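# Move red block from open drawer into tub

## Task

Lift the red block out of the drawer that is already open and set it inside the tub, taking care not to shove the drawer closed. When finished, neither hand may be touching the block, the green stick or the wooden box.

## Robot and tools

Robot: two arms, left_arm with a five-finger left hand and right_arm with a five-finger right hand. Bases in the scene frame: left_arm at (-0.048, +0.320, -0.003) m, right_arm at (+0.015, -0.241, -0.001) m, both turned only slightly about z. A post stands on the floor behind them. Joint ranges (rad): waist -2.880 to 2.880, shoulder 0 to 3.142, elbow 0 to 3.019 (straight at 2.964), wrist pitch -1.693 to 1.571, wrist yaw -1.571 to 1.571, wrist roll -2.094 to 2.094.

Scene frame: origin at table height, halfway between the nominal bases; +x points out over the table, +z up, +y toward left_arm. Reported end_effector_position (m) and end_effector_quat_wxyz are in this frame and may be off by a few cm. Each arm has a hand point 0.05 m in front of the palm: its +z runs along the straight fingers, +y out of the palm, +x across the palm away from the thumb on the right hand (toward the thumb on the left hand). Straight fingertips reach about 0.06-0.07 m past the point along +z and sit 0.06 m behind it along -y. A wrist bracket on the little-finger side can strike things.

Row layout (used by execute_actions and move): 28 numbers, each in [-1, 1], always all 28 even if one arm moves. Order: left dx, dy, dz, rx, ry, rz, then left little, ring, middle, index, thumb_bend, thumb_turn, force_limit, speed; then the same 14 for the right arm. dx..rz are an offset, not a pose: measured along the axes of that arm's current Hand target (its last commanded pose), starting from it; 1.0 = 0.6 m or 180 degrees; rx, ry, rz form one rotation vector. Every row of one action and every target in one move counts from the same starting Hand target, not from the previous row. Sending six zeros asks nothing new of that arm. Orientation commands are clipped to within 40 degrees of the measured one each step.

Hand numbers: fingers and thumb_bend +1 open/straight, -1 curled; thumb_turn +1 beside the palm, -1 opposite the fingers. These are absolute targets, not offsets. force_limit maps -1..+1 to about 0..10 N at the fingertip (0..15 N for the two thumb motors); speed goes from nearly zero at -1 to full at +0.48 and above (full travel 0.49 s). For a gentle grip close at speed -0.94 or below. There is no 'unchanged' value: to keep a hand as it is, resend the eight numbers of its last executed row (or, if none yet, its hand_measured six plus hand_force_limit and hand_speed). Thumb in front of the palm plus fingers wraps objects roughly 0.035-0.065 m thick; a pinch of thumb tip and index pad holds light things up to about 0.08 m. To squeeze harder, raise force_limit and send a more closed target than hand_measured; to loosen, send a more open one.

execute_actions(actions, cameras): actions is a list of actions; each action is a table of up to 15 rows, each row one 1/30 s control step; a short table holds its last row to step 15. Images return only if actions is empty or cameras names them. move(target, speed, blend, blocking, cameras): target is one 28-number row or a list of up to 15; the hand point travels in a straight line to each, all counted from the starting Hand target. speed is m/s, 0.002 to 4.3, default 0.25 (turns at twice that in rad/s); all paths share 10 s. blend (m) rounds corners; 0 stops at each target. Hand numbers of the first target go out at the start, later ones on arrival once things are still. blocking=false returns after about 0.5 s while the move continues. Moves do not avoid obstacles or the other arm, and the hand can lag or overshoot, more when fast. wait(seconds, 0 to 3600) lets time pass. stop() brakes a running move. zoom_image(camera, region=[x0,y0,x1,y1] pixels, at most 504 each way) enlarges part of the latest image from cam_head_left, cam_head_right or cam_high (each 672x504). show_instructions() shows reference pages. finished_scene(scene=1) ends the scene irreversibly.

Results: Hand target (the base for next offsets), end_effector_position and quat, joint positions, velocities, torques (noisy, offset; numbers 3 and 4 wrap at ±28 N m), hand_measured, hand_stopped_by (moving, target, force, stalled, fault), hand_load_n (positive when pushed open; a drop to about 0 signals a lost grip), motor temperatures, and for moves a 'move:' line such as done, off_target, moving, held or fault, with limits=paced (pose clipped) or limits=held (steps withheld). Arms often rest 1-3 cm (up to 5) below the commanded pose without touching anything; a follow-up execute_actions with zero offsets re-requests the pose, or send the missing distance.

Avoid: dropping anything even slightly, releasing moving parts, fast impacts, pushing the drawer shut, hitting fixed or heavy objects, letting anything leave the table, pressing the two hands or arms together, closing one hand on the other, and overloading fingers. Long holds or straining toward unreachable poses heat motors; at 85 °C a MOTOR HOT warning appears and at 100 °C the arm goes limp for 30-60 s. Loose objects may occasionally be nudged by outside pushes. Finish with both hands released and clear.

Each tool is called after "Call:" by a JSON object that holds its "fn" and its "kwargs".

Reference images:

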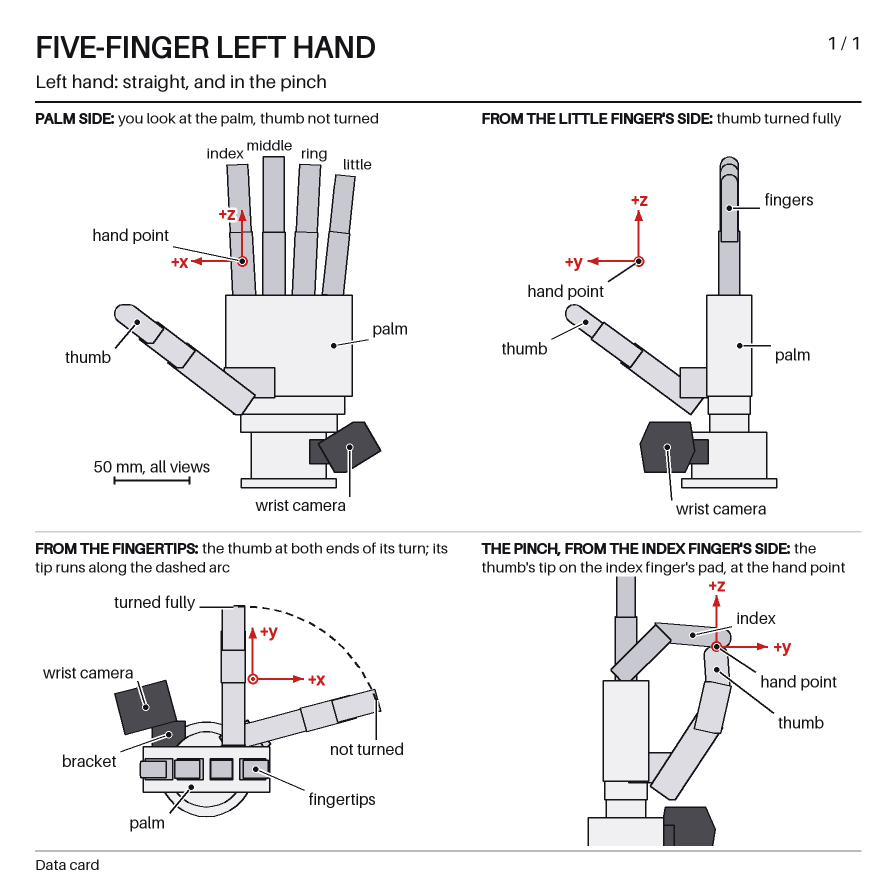

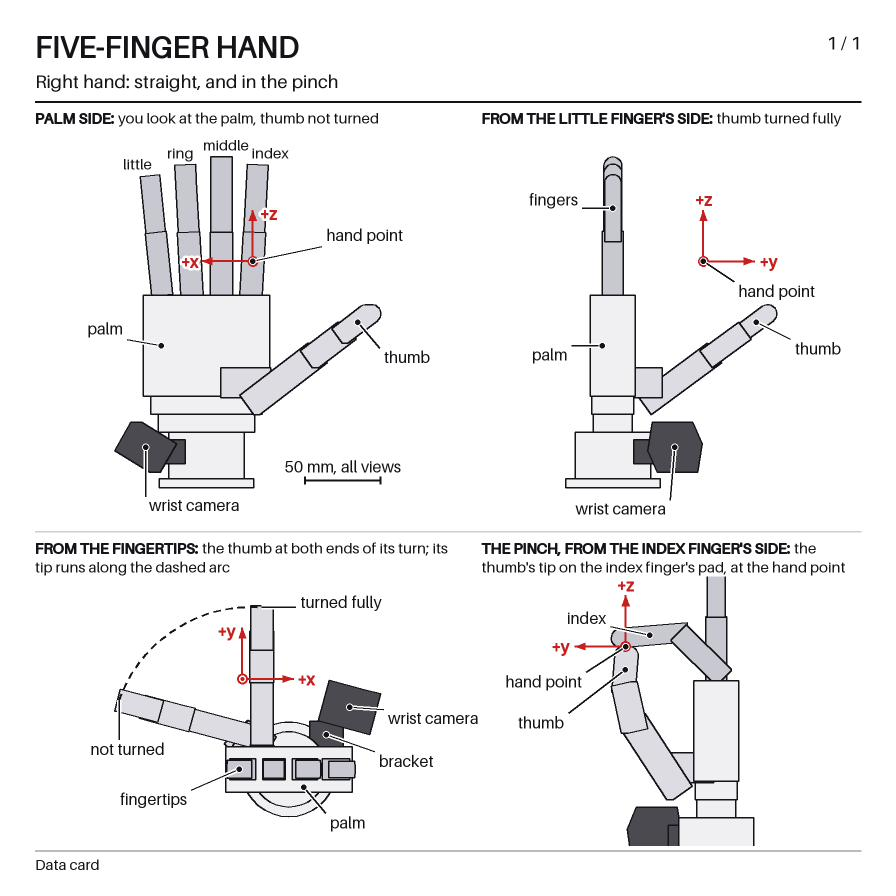

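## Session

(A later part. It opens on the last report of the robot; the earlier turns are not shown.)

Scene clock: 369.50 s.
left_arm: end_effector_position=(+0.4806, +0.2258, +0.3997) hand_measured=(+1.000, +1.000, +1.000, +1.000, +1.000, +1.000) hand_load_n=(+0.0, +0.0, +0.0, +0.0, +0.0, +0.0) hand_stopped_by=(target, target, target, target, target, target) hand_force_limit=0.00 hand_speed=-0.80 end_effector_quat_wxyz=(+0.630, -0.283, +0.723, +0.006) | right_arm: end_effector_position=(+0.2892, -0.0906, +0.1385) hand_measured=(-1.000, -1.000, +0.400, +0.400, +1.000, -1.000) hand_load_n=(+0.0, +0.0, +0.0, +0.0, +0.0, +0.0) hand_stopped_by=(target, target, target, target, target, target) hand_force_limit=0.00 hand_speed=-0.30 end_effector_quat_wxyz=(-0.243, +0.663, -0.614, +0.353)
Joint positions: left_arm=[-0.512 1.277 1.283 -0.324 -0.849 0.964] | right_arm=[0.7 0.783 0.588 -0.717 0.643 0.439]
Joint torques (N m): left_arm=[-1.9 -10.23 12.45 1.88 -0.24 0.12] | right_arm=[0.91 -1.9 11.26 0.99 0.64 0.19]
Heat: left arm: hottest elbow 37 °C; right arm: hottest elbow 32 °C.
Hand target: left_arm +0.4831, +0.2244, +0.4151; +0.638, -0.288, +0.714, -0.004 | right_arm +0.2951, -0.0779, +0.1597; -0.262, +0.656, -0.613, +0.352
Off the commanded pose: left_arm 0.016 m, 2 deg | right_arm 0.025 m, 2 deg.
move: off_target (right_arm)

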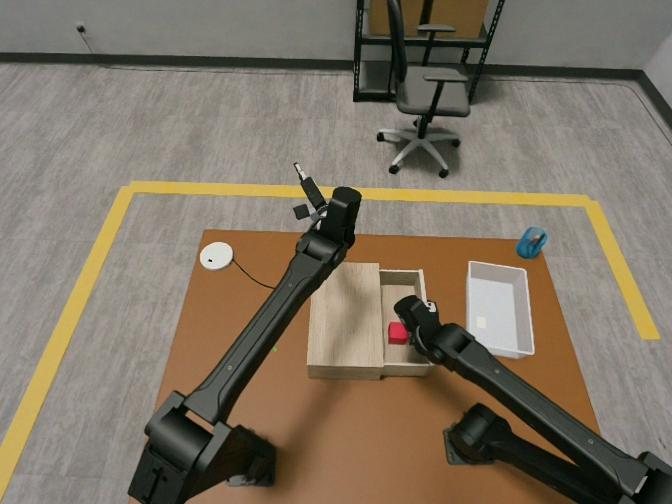

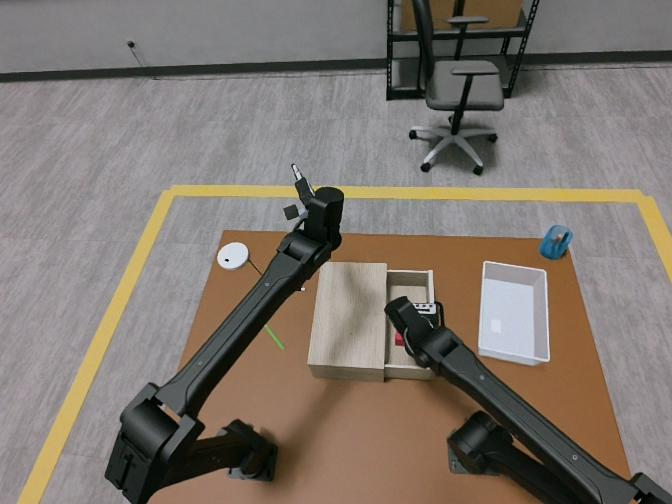

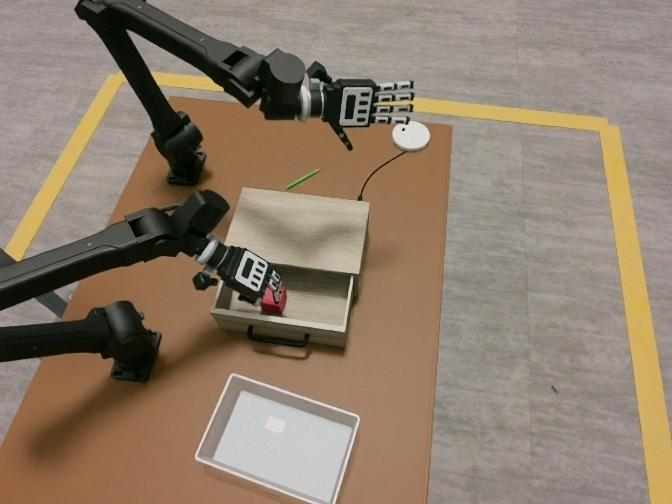

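Call:
{"fn": "move", "kwargs": {"target": [0,0,0,0,0,0,1,1,1,1,1,1,0,-0.8,-0.0303,0.064,0.0735,0,0,0,-1,-1,0.6,0.6,1,-1,0,-0.3], "speed": 0.1, "cameras": ["all"]}}

Call:
{"fn": "zoom_image", "kwargs": {"camera": "cam_high", "region": [190, 220, 370, 350]}}

Call:
{"fn": "zoom_image", "kwargs": {"camera": "cam_head_left", "region": [360, 260, 460, 390]}}

Scene clock: 443.13 s.
left_arm: end_effector_position=(+0.4806, +0.2258, +0.3997) hand_measured=(+1.000, +1.000, +1.000, +1.000, +1.000, +1.000) hand_load_n=(+0.0, +0.0, +0.0, +0.0, +0.0, +0.0) hand_stopped_by=(target, target, target, target, target, target) hand_force_limit=0.00 hand_speed=-0.80 end_effector_quat_wxyz=(+0.630, -0.283, +0.723, +0.006) | right_arm: end_effector_position=(+0.3092, -0.0719, +0.1073) hand_measured=(-1.000, -1.000, +0.600, +0.600, +1.000, -1.000) hand_load_n=(+0.0, +0.0, +0.0, +0.0, +0.0, +0.0) hand_stopped_by=(target, target, target, target, target, target) hand_force_limit=0.00 hand_speed=-0.30 end_effector_quat_wxyz=(-0.262, +0.653, -0.616, +0.355)
Joint positions: left_arm=[-0.512 1.277 1.283 -0.324 -0.849 0.964] | right_arm=[0.702 0.887 0.535 -0.519 0.645 0.441]
Joint torques (N m): left_arm=[-1.32 -9.76 12.42 1.81 -0.22 0.11] | right_arm=[0.91 -2.26 7.16 1.87 0.57 0.14]
Heat: left arm: hottest elbow 38 °C; right arm: hottest elbow 37 °C.
Hand target: left_arm +0.4831, +0.2244, +0.4151; +0.638, -0.288, +0.714, -0.004 | right_arm +0.3059, -0.0679, +0.1004; -0.263, +0.656, -0.613, +0.352
Off the commanded pose: left_arm 0.016 m, 2 deg | right_arm 0.009 m, 1 deg.
move: done

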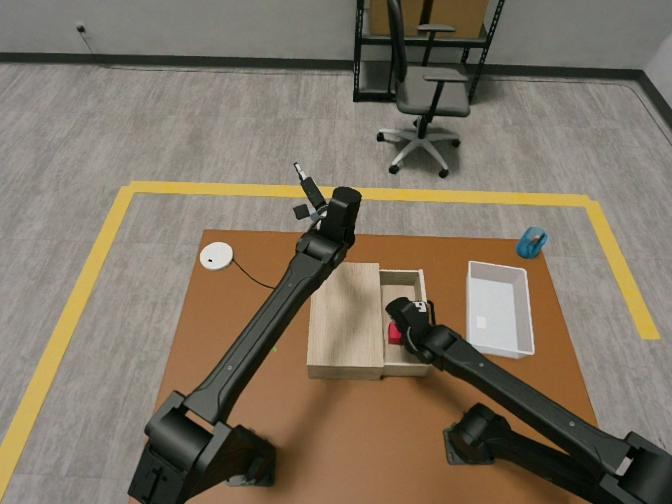

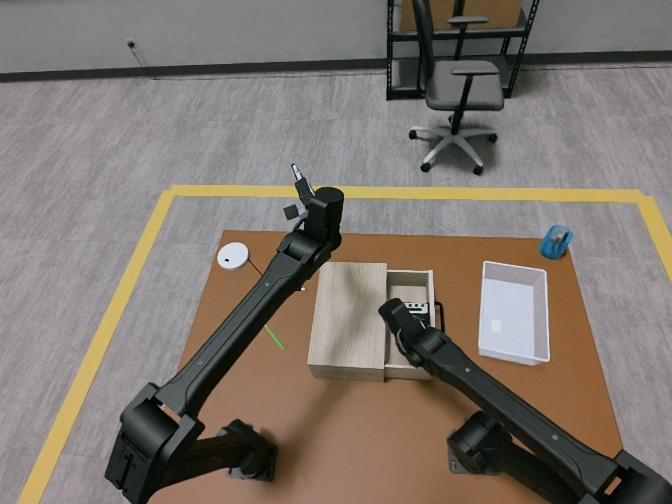

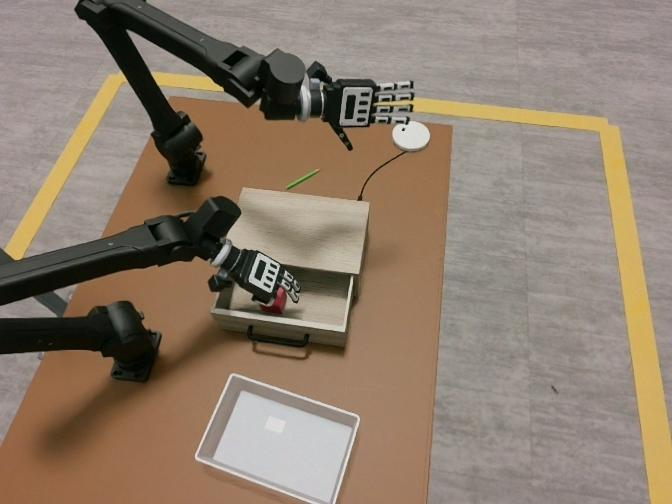

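Scaled by 2.800 from the camera's image (finer frame: 960x720).

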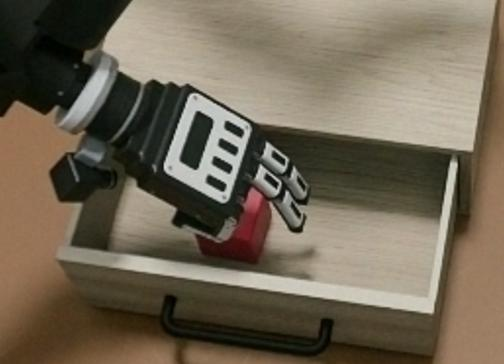

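Scaled by 3.877 from the camera's image (finer frame: 960x720).

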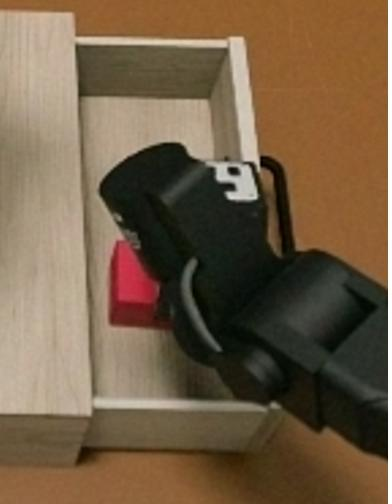

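Call:
{"fn": "move", "kwargs": {"target": [0,0,0,0,0,0,1,1,1,1,1,1,0,-0.8,-0.017,0.072,0.055,0,0,0,-1,-1,0.6,0.6,1,-1,0,-0.3], "speed": 0.06, "cameras": ["all"]}}

Call:
{"fn": "zoom_image", "kwargs": {"camera": "cam_high", "region": [190, 220, 370, 350]}}

Call:
{"fn": "zoom_image", "kwargs": {"camera": "cam_head_left", "region": [360, 260, 460, 390]}}

Scene clock: 466.50 s.
left_arm: end_effector_position=(+0.4806, +0.2258, +0.3997) hand_measured=(+1.000, +1.000, +1.000, +1.000, +1.000, +1.000) hand_load_n=(+0.0, +0.0, +0.0, +0.0, +0.0, +0.0) hand_stopped_by=(target, target, target, target, target, target) hand_force_limit=0.00 hand_speed=-0.80 end_effector_quat_wxyz=(+0.630, -0.283, +0.723, +0.006) | right_arm: end_effector_position=(+0.3098, -0.0686, +0.0527) hand_measured=(-1.000, -1.000, +0.600, +0.600, +1.000, -1.000) hand_load_n=(+0.0, +0.0, +0.0, +0.0, +0.0, +0.0) hand_stopped_by=(target, target, target, target, target, target) hand_force_limit=0.00 hand_speed=-0.30 end_effector_quat_wxyz=(-0.263, +0.653, -0.615, +0.355)
Joint positions: left_arm=[-0.512 1.277 1.283 -0.324 -0.849 0.964] | right_arm=[0.71 1 0.432 -0.306 0.65 0.449]
Joint torques (N m): left_arm=[-1.38 -10.11 12.48 1.81 -0.21 0.1] | right_arm=[1.08 -2.78 6.5 1.99 0.64 0.19]
Heat: left arm: hottest elbow 38 °C; right arm: hottest elbow 37 °C.
Hand target: left_arm +0.4831, +0.2244, +0.4151; +0.638, -0.288, +0.714, -0.004 | right_arm +0.3050, -0.0654, +0.0451; -0.263, +0.656, -0.613, +0.352
Off the commanded pose: left_arm 0.016 m, 2 deg | right_arm 0.009 m, 1 deg.
move: done

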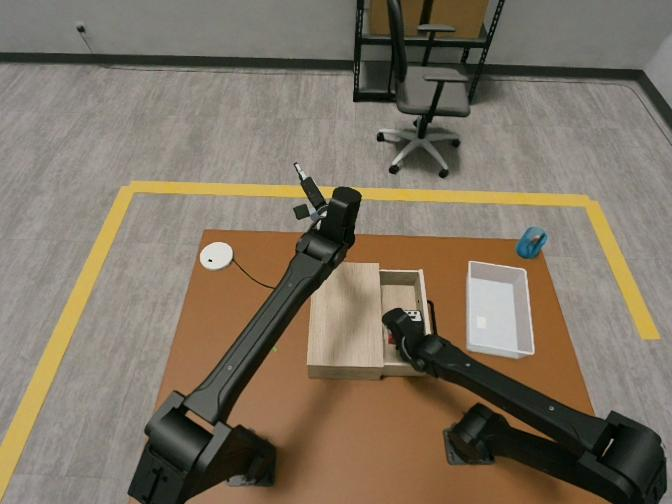

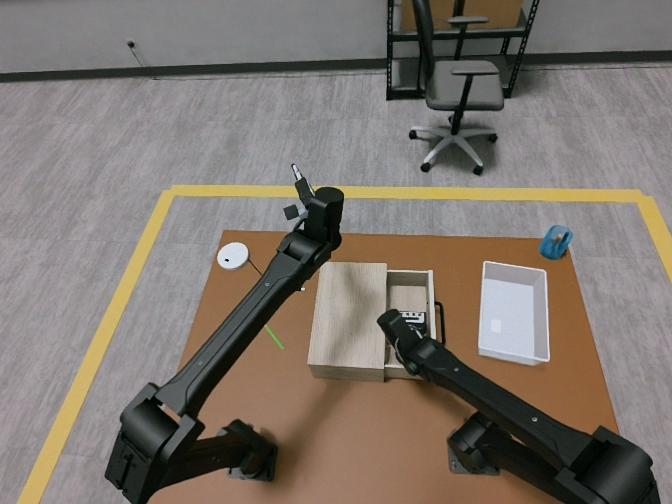

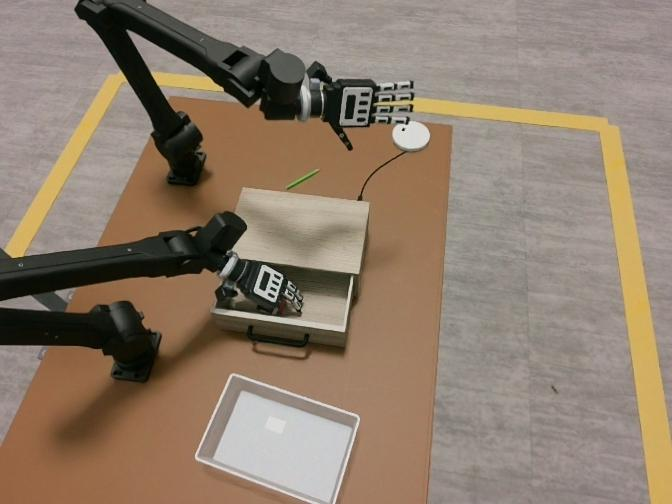

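Scaled by 2.800 from the camera's image (finer frame: 960x720).

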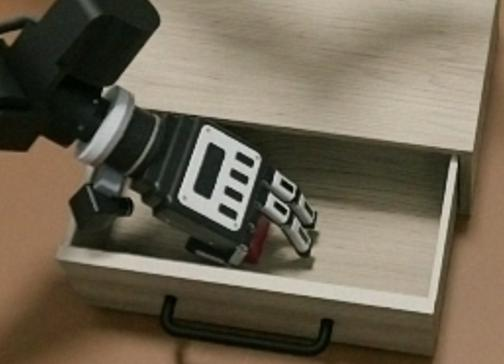

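Scaled by 3.877 from the camera's image (finer frame: 960x720).

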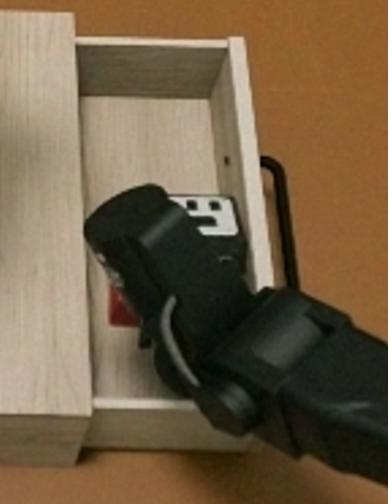

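Call:
{"fn": "move", "kwargs": {"target": [0,0,0,0,0,0,1,1,1,1,1,1,0,-0.8,0,0,0,0,0,0,-1,-1,-0.3,-0.3,0.2,-1,-0.3,-0.9], "cameras": ["all"]}}

Call:
{"fn": "wait", "kwargs": {"seconds": 1}}

Call:
{"fn": "zoom_image", "kwargs": {"camera": "cam_high", "region": [190, 220, 370, 350]}}

Call:
{"fn": "zoom_image", "kwargs": {"camera": "cam_head_left", "region": [360, 260, 460, 390]}}

Scene clock: 479.93 s.
left_arm: end_effector_position=(+0.4806, +0.2258, +0.3997) hand_measured=(+1.000, +1.000, +1.000, +1.000, +1.000, +1.000) hand_load_n=(+0.0, +0.0, +0.0, +0.0, +0.0, +0.0) hand_stopped_by=(target, target, target, target, target, target) hand_force_limit=0.00 hand_speed=-0.80 end_effector_quat_wxyz=(+0.630, -0.283, +0.723, +0.006) | right_arm: end_effector_position=(+0.3099, -0.0686, +0.0528) hand_measured=(-1.000, -1.000, +0.080, +0.052, +0.732, -1.000) hand_load_n=(+0.0, +0.0, +3.5, +4.0, +8.5, +0.0) hand_stopped_by=(target, target, force, force, force, target) hand_force_limit=-0.30 hand_speed=-0.90 end_effector_quat_wxyz=(-0.263, +0.653, -0.616, +0.355)
Joint positions: left_arm=[-0.512 1.277 1.283 -0.324 -0.849 0.964] | right_arm=[0.71 1 0.432 -0.306 0.651 0.449]
Joint torques (N m): left_arm=[-1.73 -10.17 12.37 1.78 -0.19 0.08] | right_arm=[0.91 -3.19 6.38 1.92 0.59 0.16]
Heat: left arm: hottest elbow 38 °C; right arm: hottest elbow 35 °C.
Hand target: left_arm +0.4831, +0.2244, +0.4151; +0.638, -0.288, +0.714, -0.004 | right_arm +0.3050, -0.0654, +0.0451; -0.263, +0.656, -0.613, +0.352
Off the commanded pose: left_arm 0.016 m, 2 deg | right_arm 0.010 m, 1 deg.
move: done

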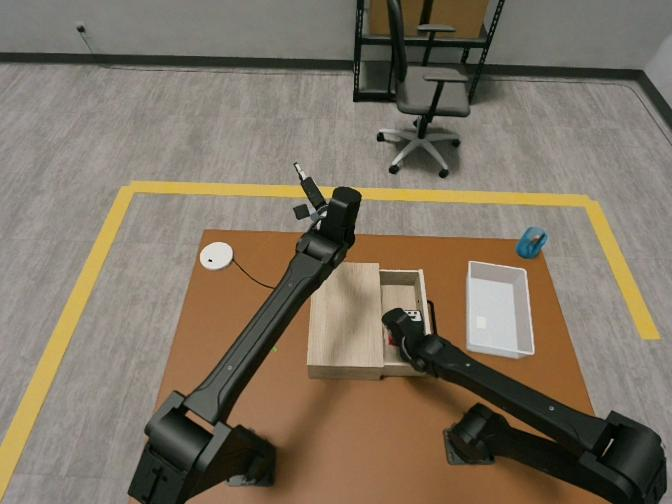

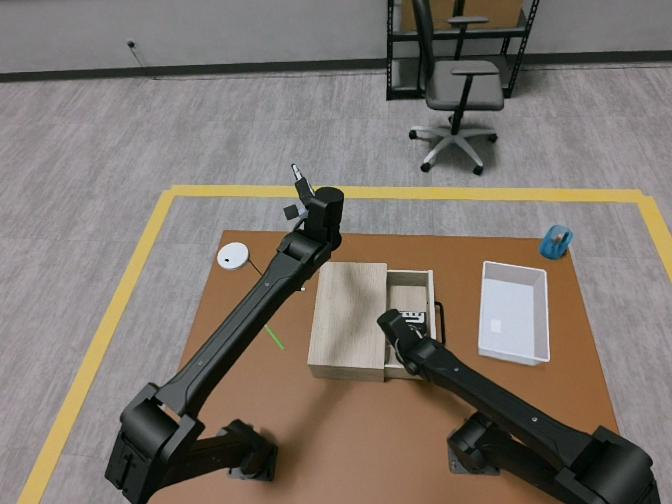

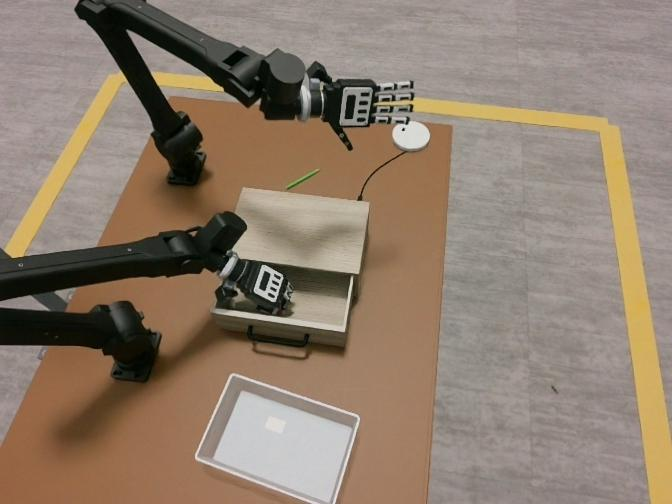

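Scene clock: 480.93 s.
left_arm: end_effector_position=(+0.4806, +0.2258, +0.3997) hand_measured=(+1.000, +1.000, +1.000, +1.000, +1.000, +1.000) hand_load_n=(+0.0, +0.0, +0.0, +0.0, +0.0, +0.0) hand_stopped_by=(target, target, target, target, target, target) hand_force_limit=0.00 hand_speed=-0.80 end_effector_quat_wxyz=(+0.630, -0.283, +0.723, +0.006) | right_arm: end_effector_position=(+0.3099, -0.0686, +0.0528) hand_measured=(-1.000, -1.000, +0.080, +0.052, +0.732, -1.000) hand_load_n=(+0.0, +0.0, +3.5, +4.0, +8.5, +0.0) hand_stopped_by=(target, target, force, force, force, target) hand_force_limit=-0.30 hand_speed=-0.90 end_effector_quat_wxyz=(-0.263, +0.653, -0.616, +0.355)
Joint positions: left_arm=[-0.512 1.277 1.283 -0.324 -0.849 0.964] | right_arm=[0.71 1 0.432 -0.306 0.651 0.449]
Joint torques (N m): left_arm=[-1.73 -10.29 12.55 1.8 -0.18 0.12] | right_arm=[0.91 -2.9 6.46 1.84 0.61 0.18]
Heat: left arm: hottest elbow 38 °C; right arm: hottest elbow 35 °C.
Hand target: left_arm +0.4831, +0.2244, +0.4151; +0.638, -0.288, +0.714, -0.004 | right_arm +0.3050, -0.0654, +0.0451; -0.263, +0.656, -0.613, +0.352
Off the commanded pose: left_arm 0.016 m, 2 deg | right_arm 0.010 m, 1 deg.
wait: 1.00 s; at rest by 0.17 s

Scaled by 2.800 from the camera's image (finer frame: 960x720).
This view is cut from an older image: the scene may have changed since it was taken.

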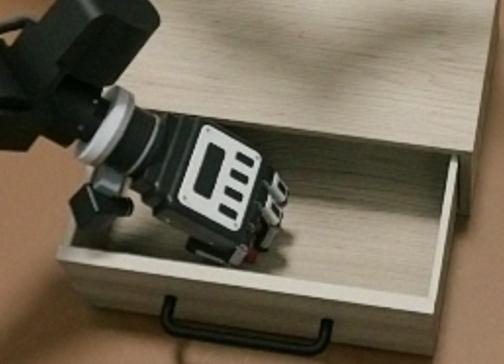

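Scaled by 3.877 from the camera's image (finer frame: 960x720).
This view is cut from an older image: the scene may have changed since it was taken.

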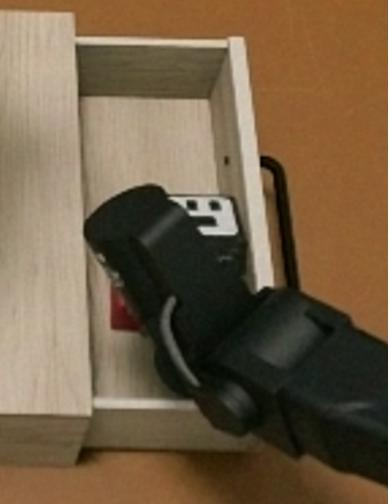

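Call:
{"fn": "move", "kwargs": {"target": [0,0,0,0,0,0,1,1,1,1,1,1,0,-0.8,0.0318,-0.2222,-0.1585,0,0,0,-1,-1,-0.3,-0.3,0.2,-1,-0.3,-0.9], "speed": 0.1, "cameras": ["all"]}}

Call:
{"fn": "zoom_image", "kwargs": {"camera": "cam_high", "region": [170, 180, 370, 350]}}

Call:
{"fn": "zoom_image", "kwargs": {"camera": "cam_head_left", "region": [360, 240, 560, 390]}}

Scene clock: 507.23 s.
left_arm: end_effector_position=(+0.4806, +0.2258, +0.3997) hand_measured=(+1.000, +1.000, +1.000, +1.000, +1.000, +1.000) hand_load_n=(+0.0, +0.0, +0.0, +0.0, +0.0, +0.0) hand_stopped_by=(target, target, target, target, target, target) hand_force_limit=0.00 hand_speed=-0.80 end_effector_quat_wxyz=(+0.630, -0.283, +0.723, +0.006) | right_arm: end_effector_position=(+0.3059, -0.0716, +0.1822) hand_measured=(-1.000, -1.000, +0.080, +0.052, +0.732, -1.000) hand_load_n=(+0.0, +0.5, +3.5, +4.0, +8.5, +0.0) hand_stopped_by=(target, target, force, force, force, target) hand_force_limit=-0.30 hand_speed=-0.90 end_effector_quat_wxyz=(-0.239, +0.665, -0.614, +0.352)
Joint positions: left_arm=[-0.512 1.277 1.283 -0.324 -0.849 0.964] | right_arm=[0.71 0.854 0.74 -0.814 0.648 0.449]
Joint torques (N m): left_arm=[-1.73 -9.64 12.53 1.89 -0.2 0.12] | right_arm=[-0.15 -3.96 11.82 1.01 0.42 0.03]
Heat: left arm: hottest elbow 38 °C; right arm: hottest elbow 34 °C.
Hand target: left_arm +0.4831, +0.2244, +0.4151; +0.638, -0.288, +0.714, -0.004 | right_arm +0.3131, -0.0614, +0.2098; -0.262, +0.656, -0.613, +0.352
Off the commanded pose: left_arm 0.016 m, 2 deg | right_arm 0.030 m, 3 deg.
move: off_target (right_arm)

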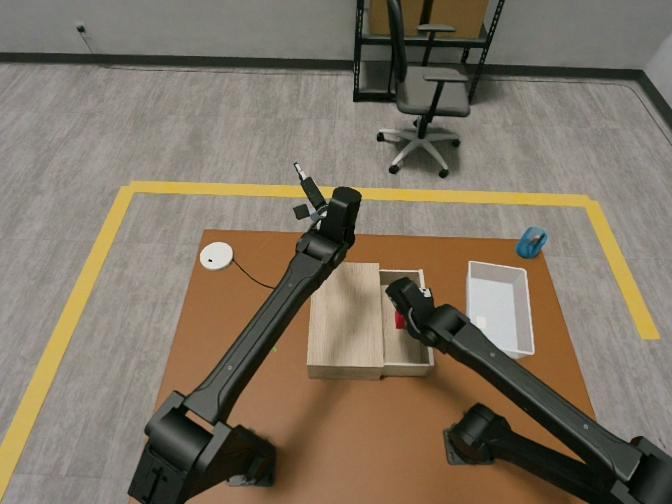

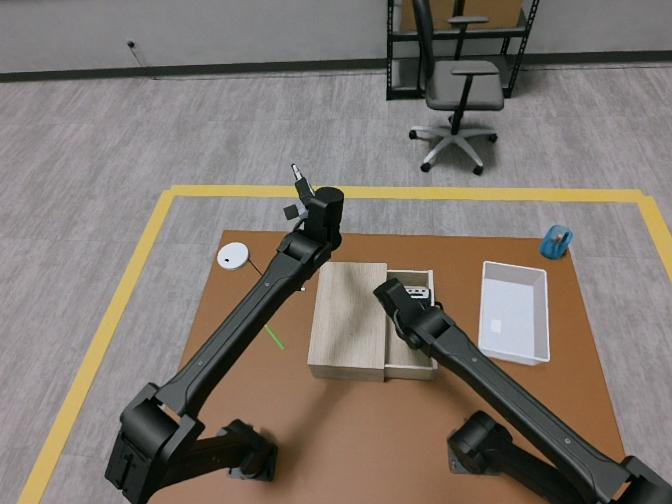

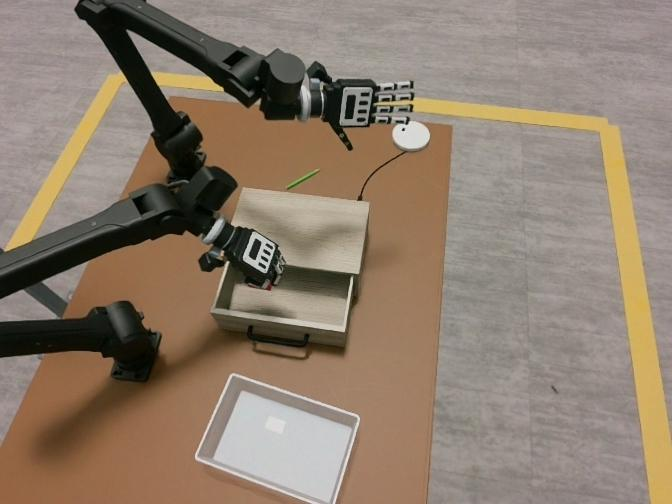

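Scaled by 2.520 from the camera's image (finer frame: 960x720).

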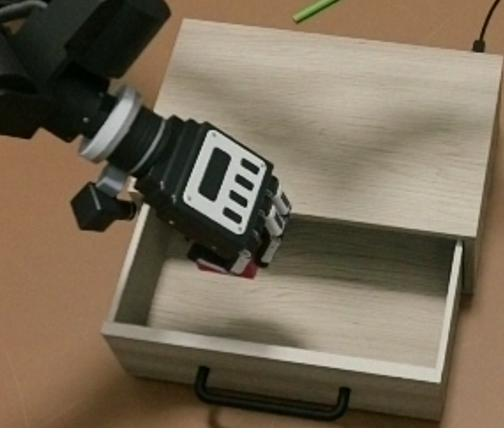

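Scaled by 2.520 from the camera's image (finer frame: 960x720).

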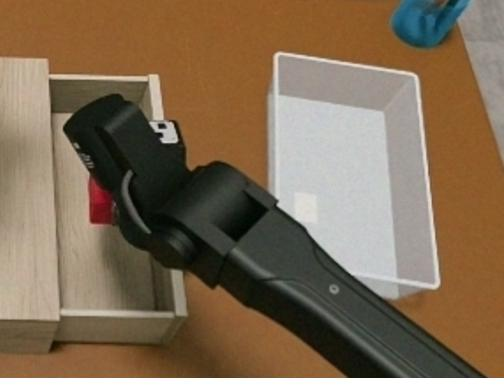

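Call:
{"fn": "zoom_image", "kwargs": {"camera": "cam_high", "region": [190, 365, 370, 504]}}

Call:
{"fn": "zoom_image", "kwargs": {"camera": "cam_head_right", "region": [460, 250, 570, 380]}}

Scaled by 2.800 from the camera's image (finer frame: 960x720).

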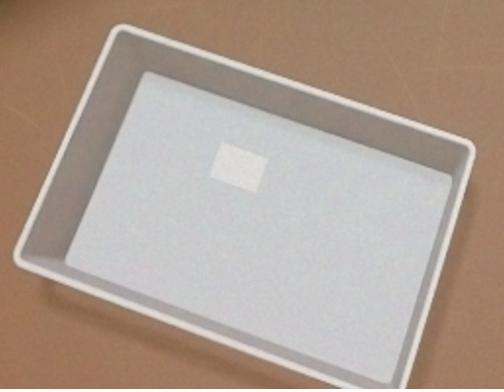

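Scaled by 3.877 from the camera's image (finer frame: 960x720).

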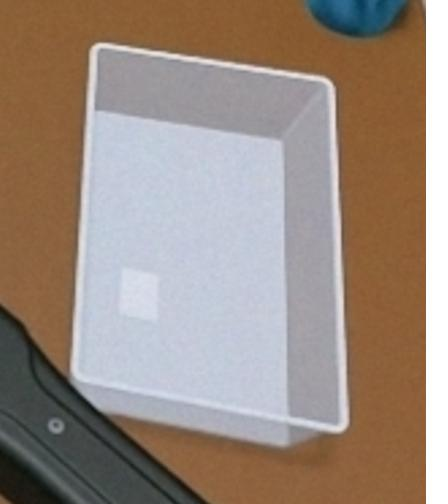

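Call:
{"fn": "move", "kwargs": {"target": [0,0,0,0,0,0,1,1,1,1,1,1,0,-0.8,0.4505,-0.0195,0.1407,0,0,0,-1,-1,-0.3,-0.3,0.2,-1,-0.3,-0.9], "speed": 0.15, "cameras": ["all"]}}

Call:
{"fn": "zoom_image", "kwargs": {"camera": "cam_high", "region": [170, 320, 400, 504]}}

Call:
{"fn": "zoom_image", "kwargs": {"camera": "cam_head_left", "region": [420, 240, 580, 380]}}

Call:
{"fn": "zoom_image", "kwargs": {"camera": "cam_head_right", "region": [420, 240, 580, 380]}}

Scene clock: 551.73 s.
left_arm: end_effector_position=(+0.4806, +0.2258, +0.3997) hand_measured=(+1.000, +1.000, +1.000, +1.000, +1.000, +1.000) hand_load_n=(+0.0, +0.0, +0.0, +0.0, +0.0, +0.0) hand_stopped_by=(target, target, target, target, target, target) hand_force_limit=0.00 hand_speed=-0.80 end_effector_quat_wxyz=(+0.630, -0.283, +0.723, +0.006) | right_arm: end_effector_position=(+0.3672, -0.3234, +0.1744) hand_measured=(-1.000, -1.000, +0.080, +0.052, +0.732, -1.000) hand_load_n=(+0.0, +0.0, +3.5, +4.0, +8.0, +0.0) hand_stopped_by=(target, target, force, force, force, target) hand_force_limit=-0.30 hand_speed=-0.90 end_effector_quat_wxyz=(-0.253, +0.664, -0.626, +0.322)
Joint positions: left_arm=[-0.512 1.277 1.283 -0.324 -0.849 0.964] | right_arm=[-0.405 0.885 0.718 -0.58 -0.203 -0.332]
Joint torques (N m): left_arm=[-1.49 -9.93 12.55 1.77 -0.18 0.1] | right_arm=[-0.79 -3.84 12.37 2.35 -0.19 -0.1]
Heat: left arm: hottest elbow 38 °C; right arm: hottest elbow 38 °C.
Hand target: left_arm +0.4831, +0.2244, +0.4151; +0.638, -0.288, +0.714, -0.004 | right_arm +0.3864, -0.3351, +0.2049; -0.263, +0.656, -0.613, +0.352
Off the commanded pose: left_arm 0.016 m, 2 deg | right_arm 0.038 m, 4 deg.
move: off_target (right_arm)

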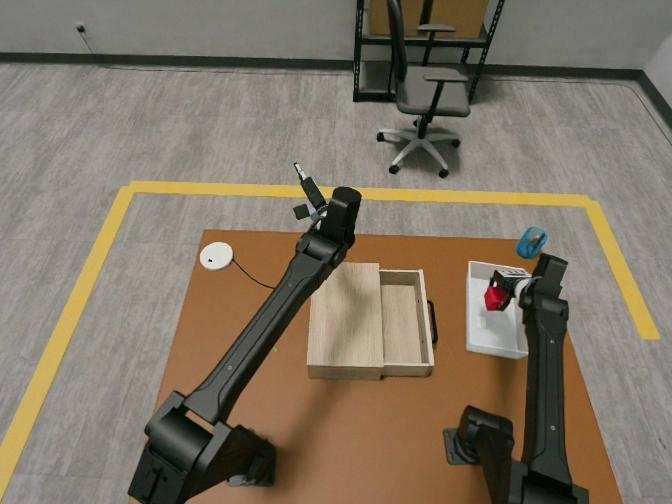

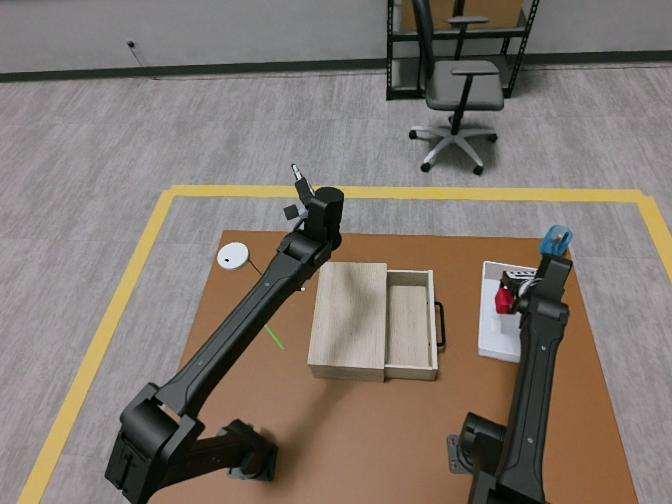

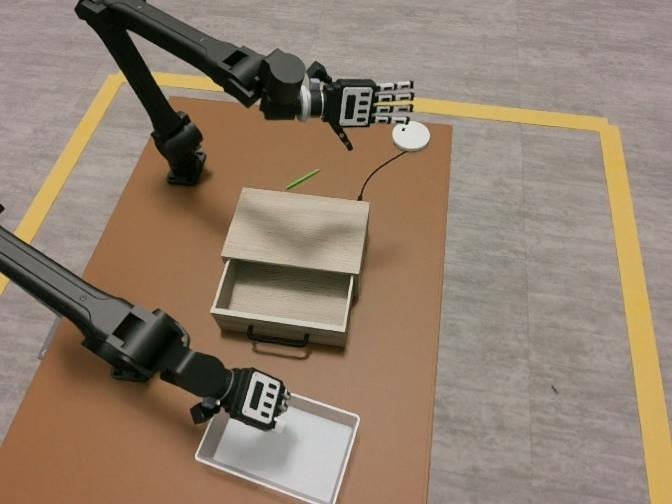

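Scaled by 2.191 from the camera's image (finer frame: 960x720).

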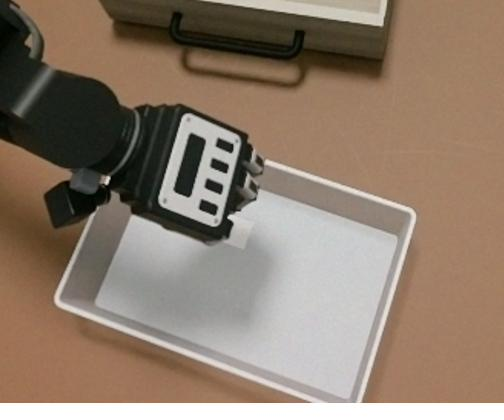

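Scaled by 3.150 from the camera's image (finer frame: 960x720).

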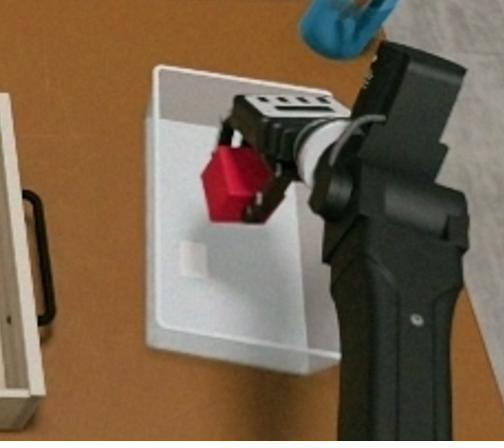

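Scaled by 3.150 from the camera's image (finer frame: 960x720).

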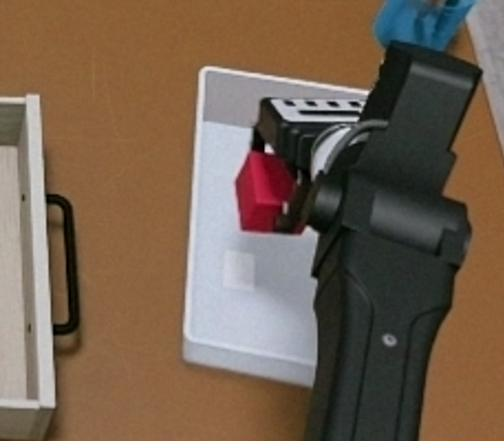

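Call:
{"fn": "move", "kwargs": {"target": [0,0,0,0,0,0,1,1,1,1,1,1,0,-0.8,-0.0288,0.1878,0.1265,0,0,0,-1,-1,-0.3,-0.3,0.2,-1,-0.3,-0.9], "speed": 0.12, "cameras": ["all"]}}

Call:
{"fn": "zoom_image", "kwargs": {"camera": "cam_high", "region": [170, 320, 400, 504]}}

Call:
{"fn": "zoom_image", "kwargs": {"camera": "cam_head_left", "region": [420, 240, 580, 380]}}

Call:
{"fn": "zoom_image", "kwargs": {"camera": "cam_head_right", "region": [420, 240, 580, 380]}}

Scene clock: 563.67 s.
left_arm: end_effector_position=(+0.4806, +0.2258, +0.3997) hand_measured=(+1.000, +1.000, +1.000, +1.000, +1.000, +1.000) hand_load_n=(+0.0, +0.0, +0.0, +0.0, +0.0, +0.0) hand_stopped_by=(target, target, target, target, target, target) hand_force_limit=0.00 hand_speed=-0.80 end_effector_quat_wxyz=(+0.630, -0.283, +0.723, +0.006) | right_arm: end_effector_position=(+0.3772, -0.3305, +0.0718) hand_measured=(-1.000, -1.000, +0.080, +0.052, +0.732, -1.000) hand_load_n=(+0.0, +0.0, +3.5, +4.0, +8.0, +0.0) hand_stopped_by=(target, target, force, force, force, target) hand_force_limit=-0.30 hand_speed=-0.90 end_effector_quat_wxyz=(-0.265, +0.658, -0.613, +0.348)
Joint positions: left_arm=[-0.512 1.277 1.283 -0.324 -0.849 0.964] | right_arm=[-0.42 1.024 0.477 -0.138 -0.219 -0.346]
Joint torques (N m): left_arm=[-1.61 -9.93 12.37 1.89 -0.22 0.11] | right_arm=[-1.73 -4.54 7.08 2.33 -0.2 -0.09]
Motor temperatures (°C): left_arm=[28 27 38 27 27 27] | right_arm=[30 26 39 24 26 23]
Heat: left arm: hottest elbow 38 °C; right arm: hottest elbow 39 °C.
Hand target: left_arm +0.4831, +0.2244, +0.4151; +0.638, -0.288, +0.714, -0.004 | right_arm +0.3761, -0.3370, +0.0683; -0.263, +0.656, -0.613, +0.352
Off the commanded pose: left_arm 0.016 m, 2 deg | right_arm 0.007 m, 1 deg.
move: done

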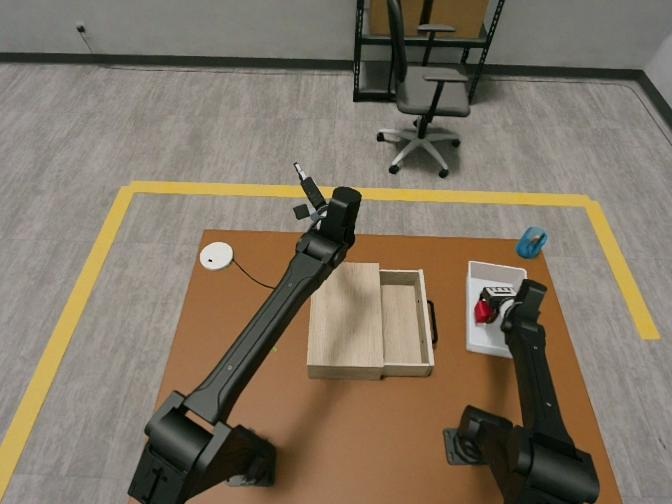

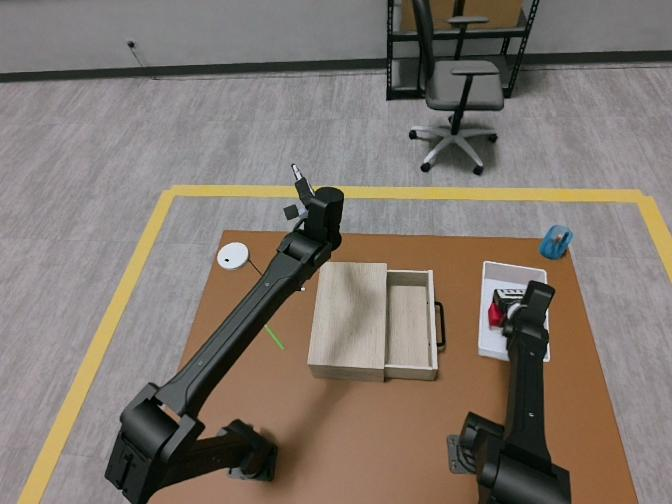

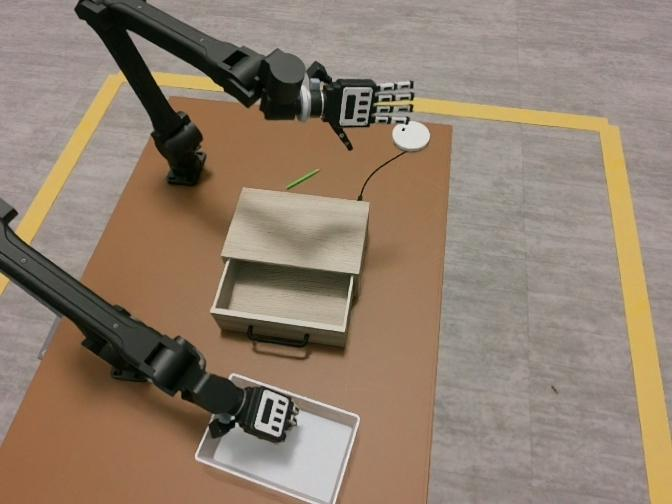

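Scaled by 2.191 from the camera's image (finer frame: 960x720).

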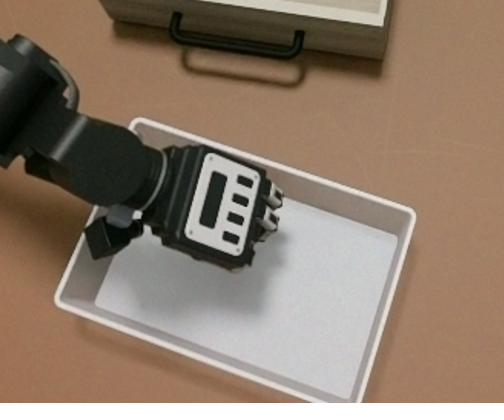

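Scaled by 3.150 from the camera's image (finer frame: 960x720).

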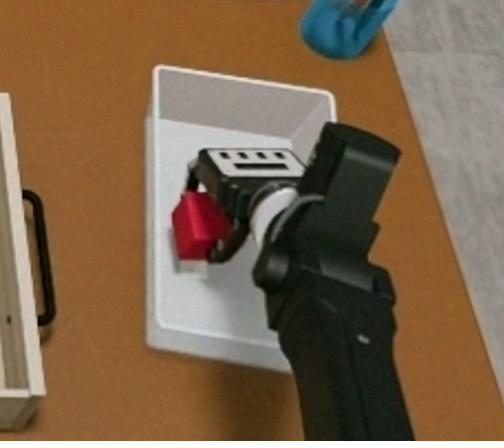

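Scaled by 3.150 from the camera's image (finer frame: 960x720).

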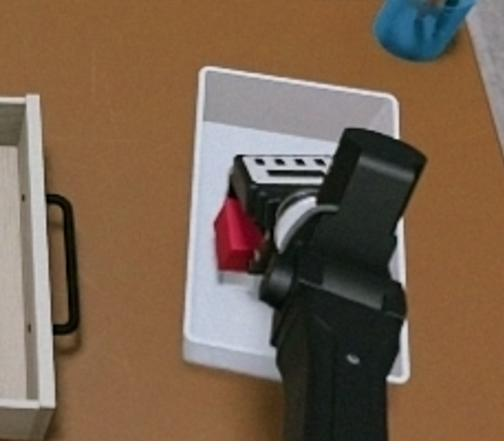

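Call:
{"fn": "zoom_image", "kwargs": {"camera": "cam_head_left", "region": [465, 280, 515, 330]}}

Call:
{"fn": "zoom_image", "kwargs": {"camera": "cam_head_right", "region": [480, 285, 530, 335]}}

Scaled by 10.080 from the camera's image (finer frame: 960x720).

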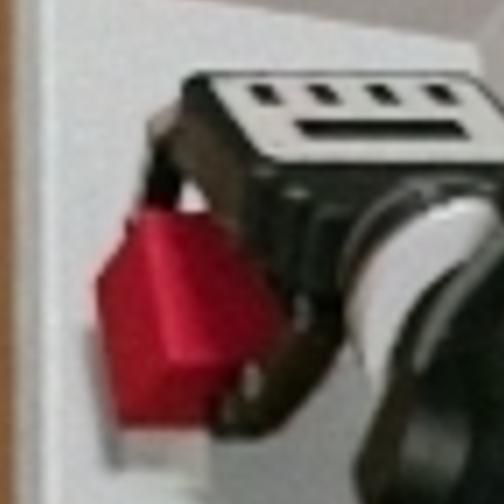

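Scaled by 10.080 from the camera's image (finer frame: 960x720).

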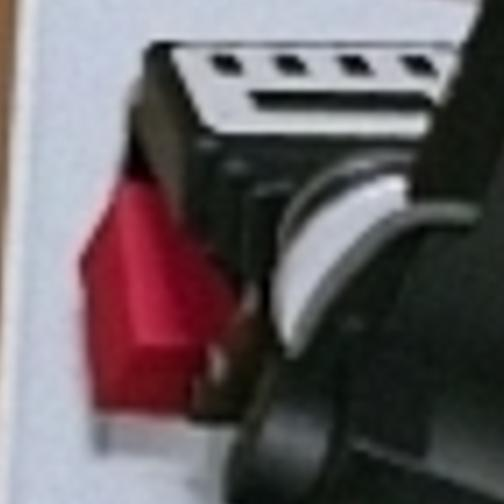

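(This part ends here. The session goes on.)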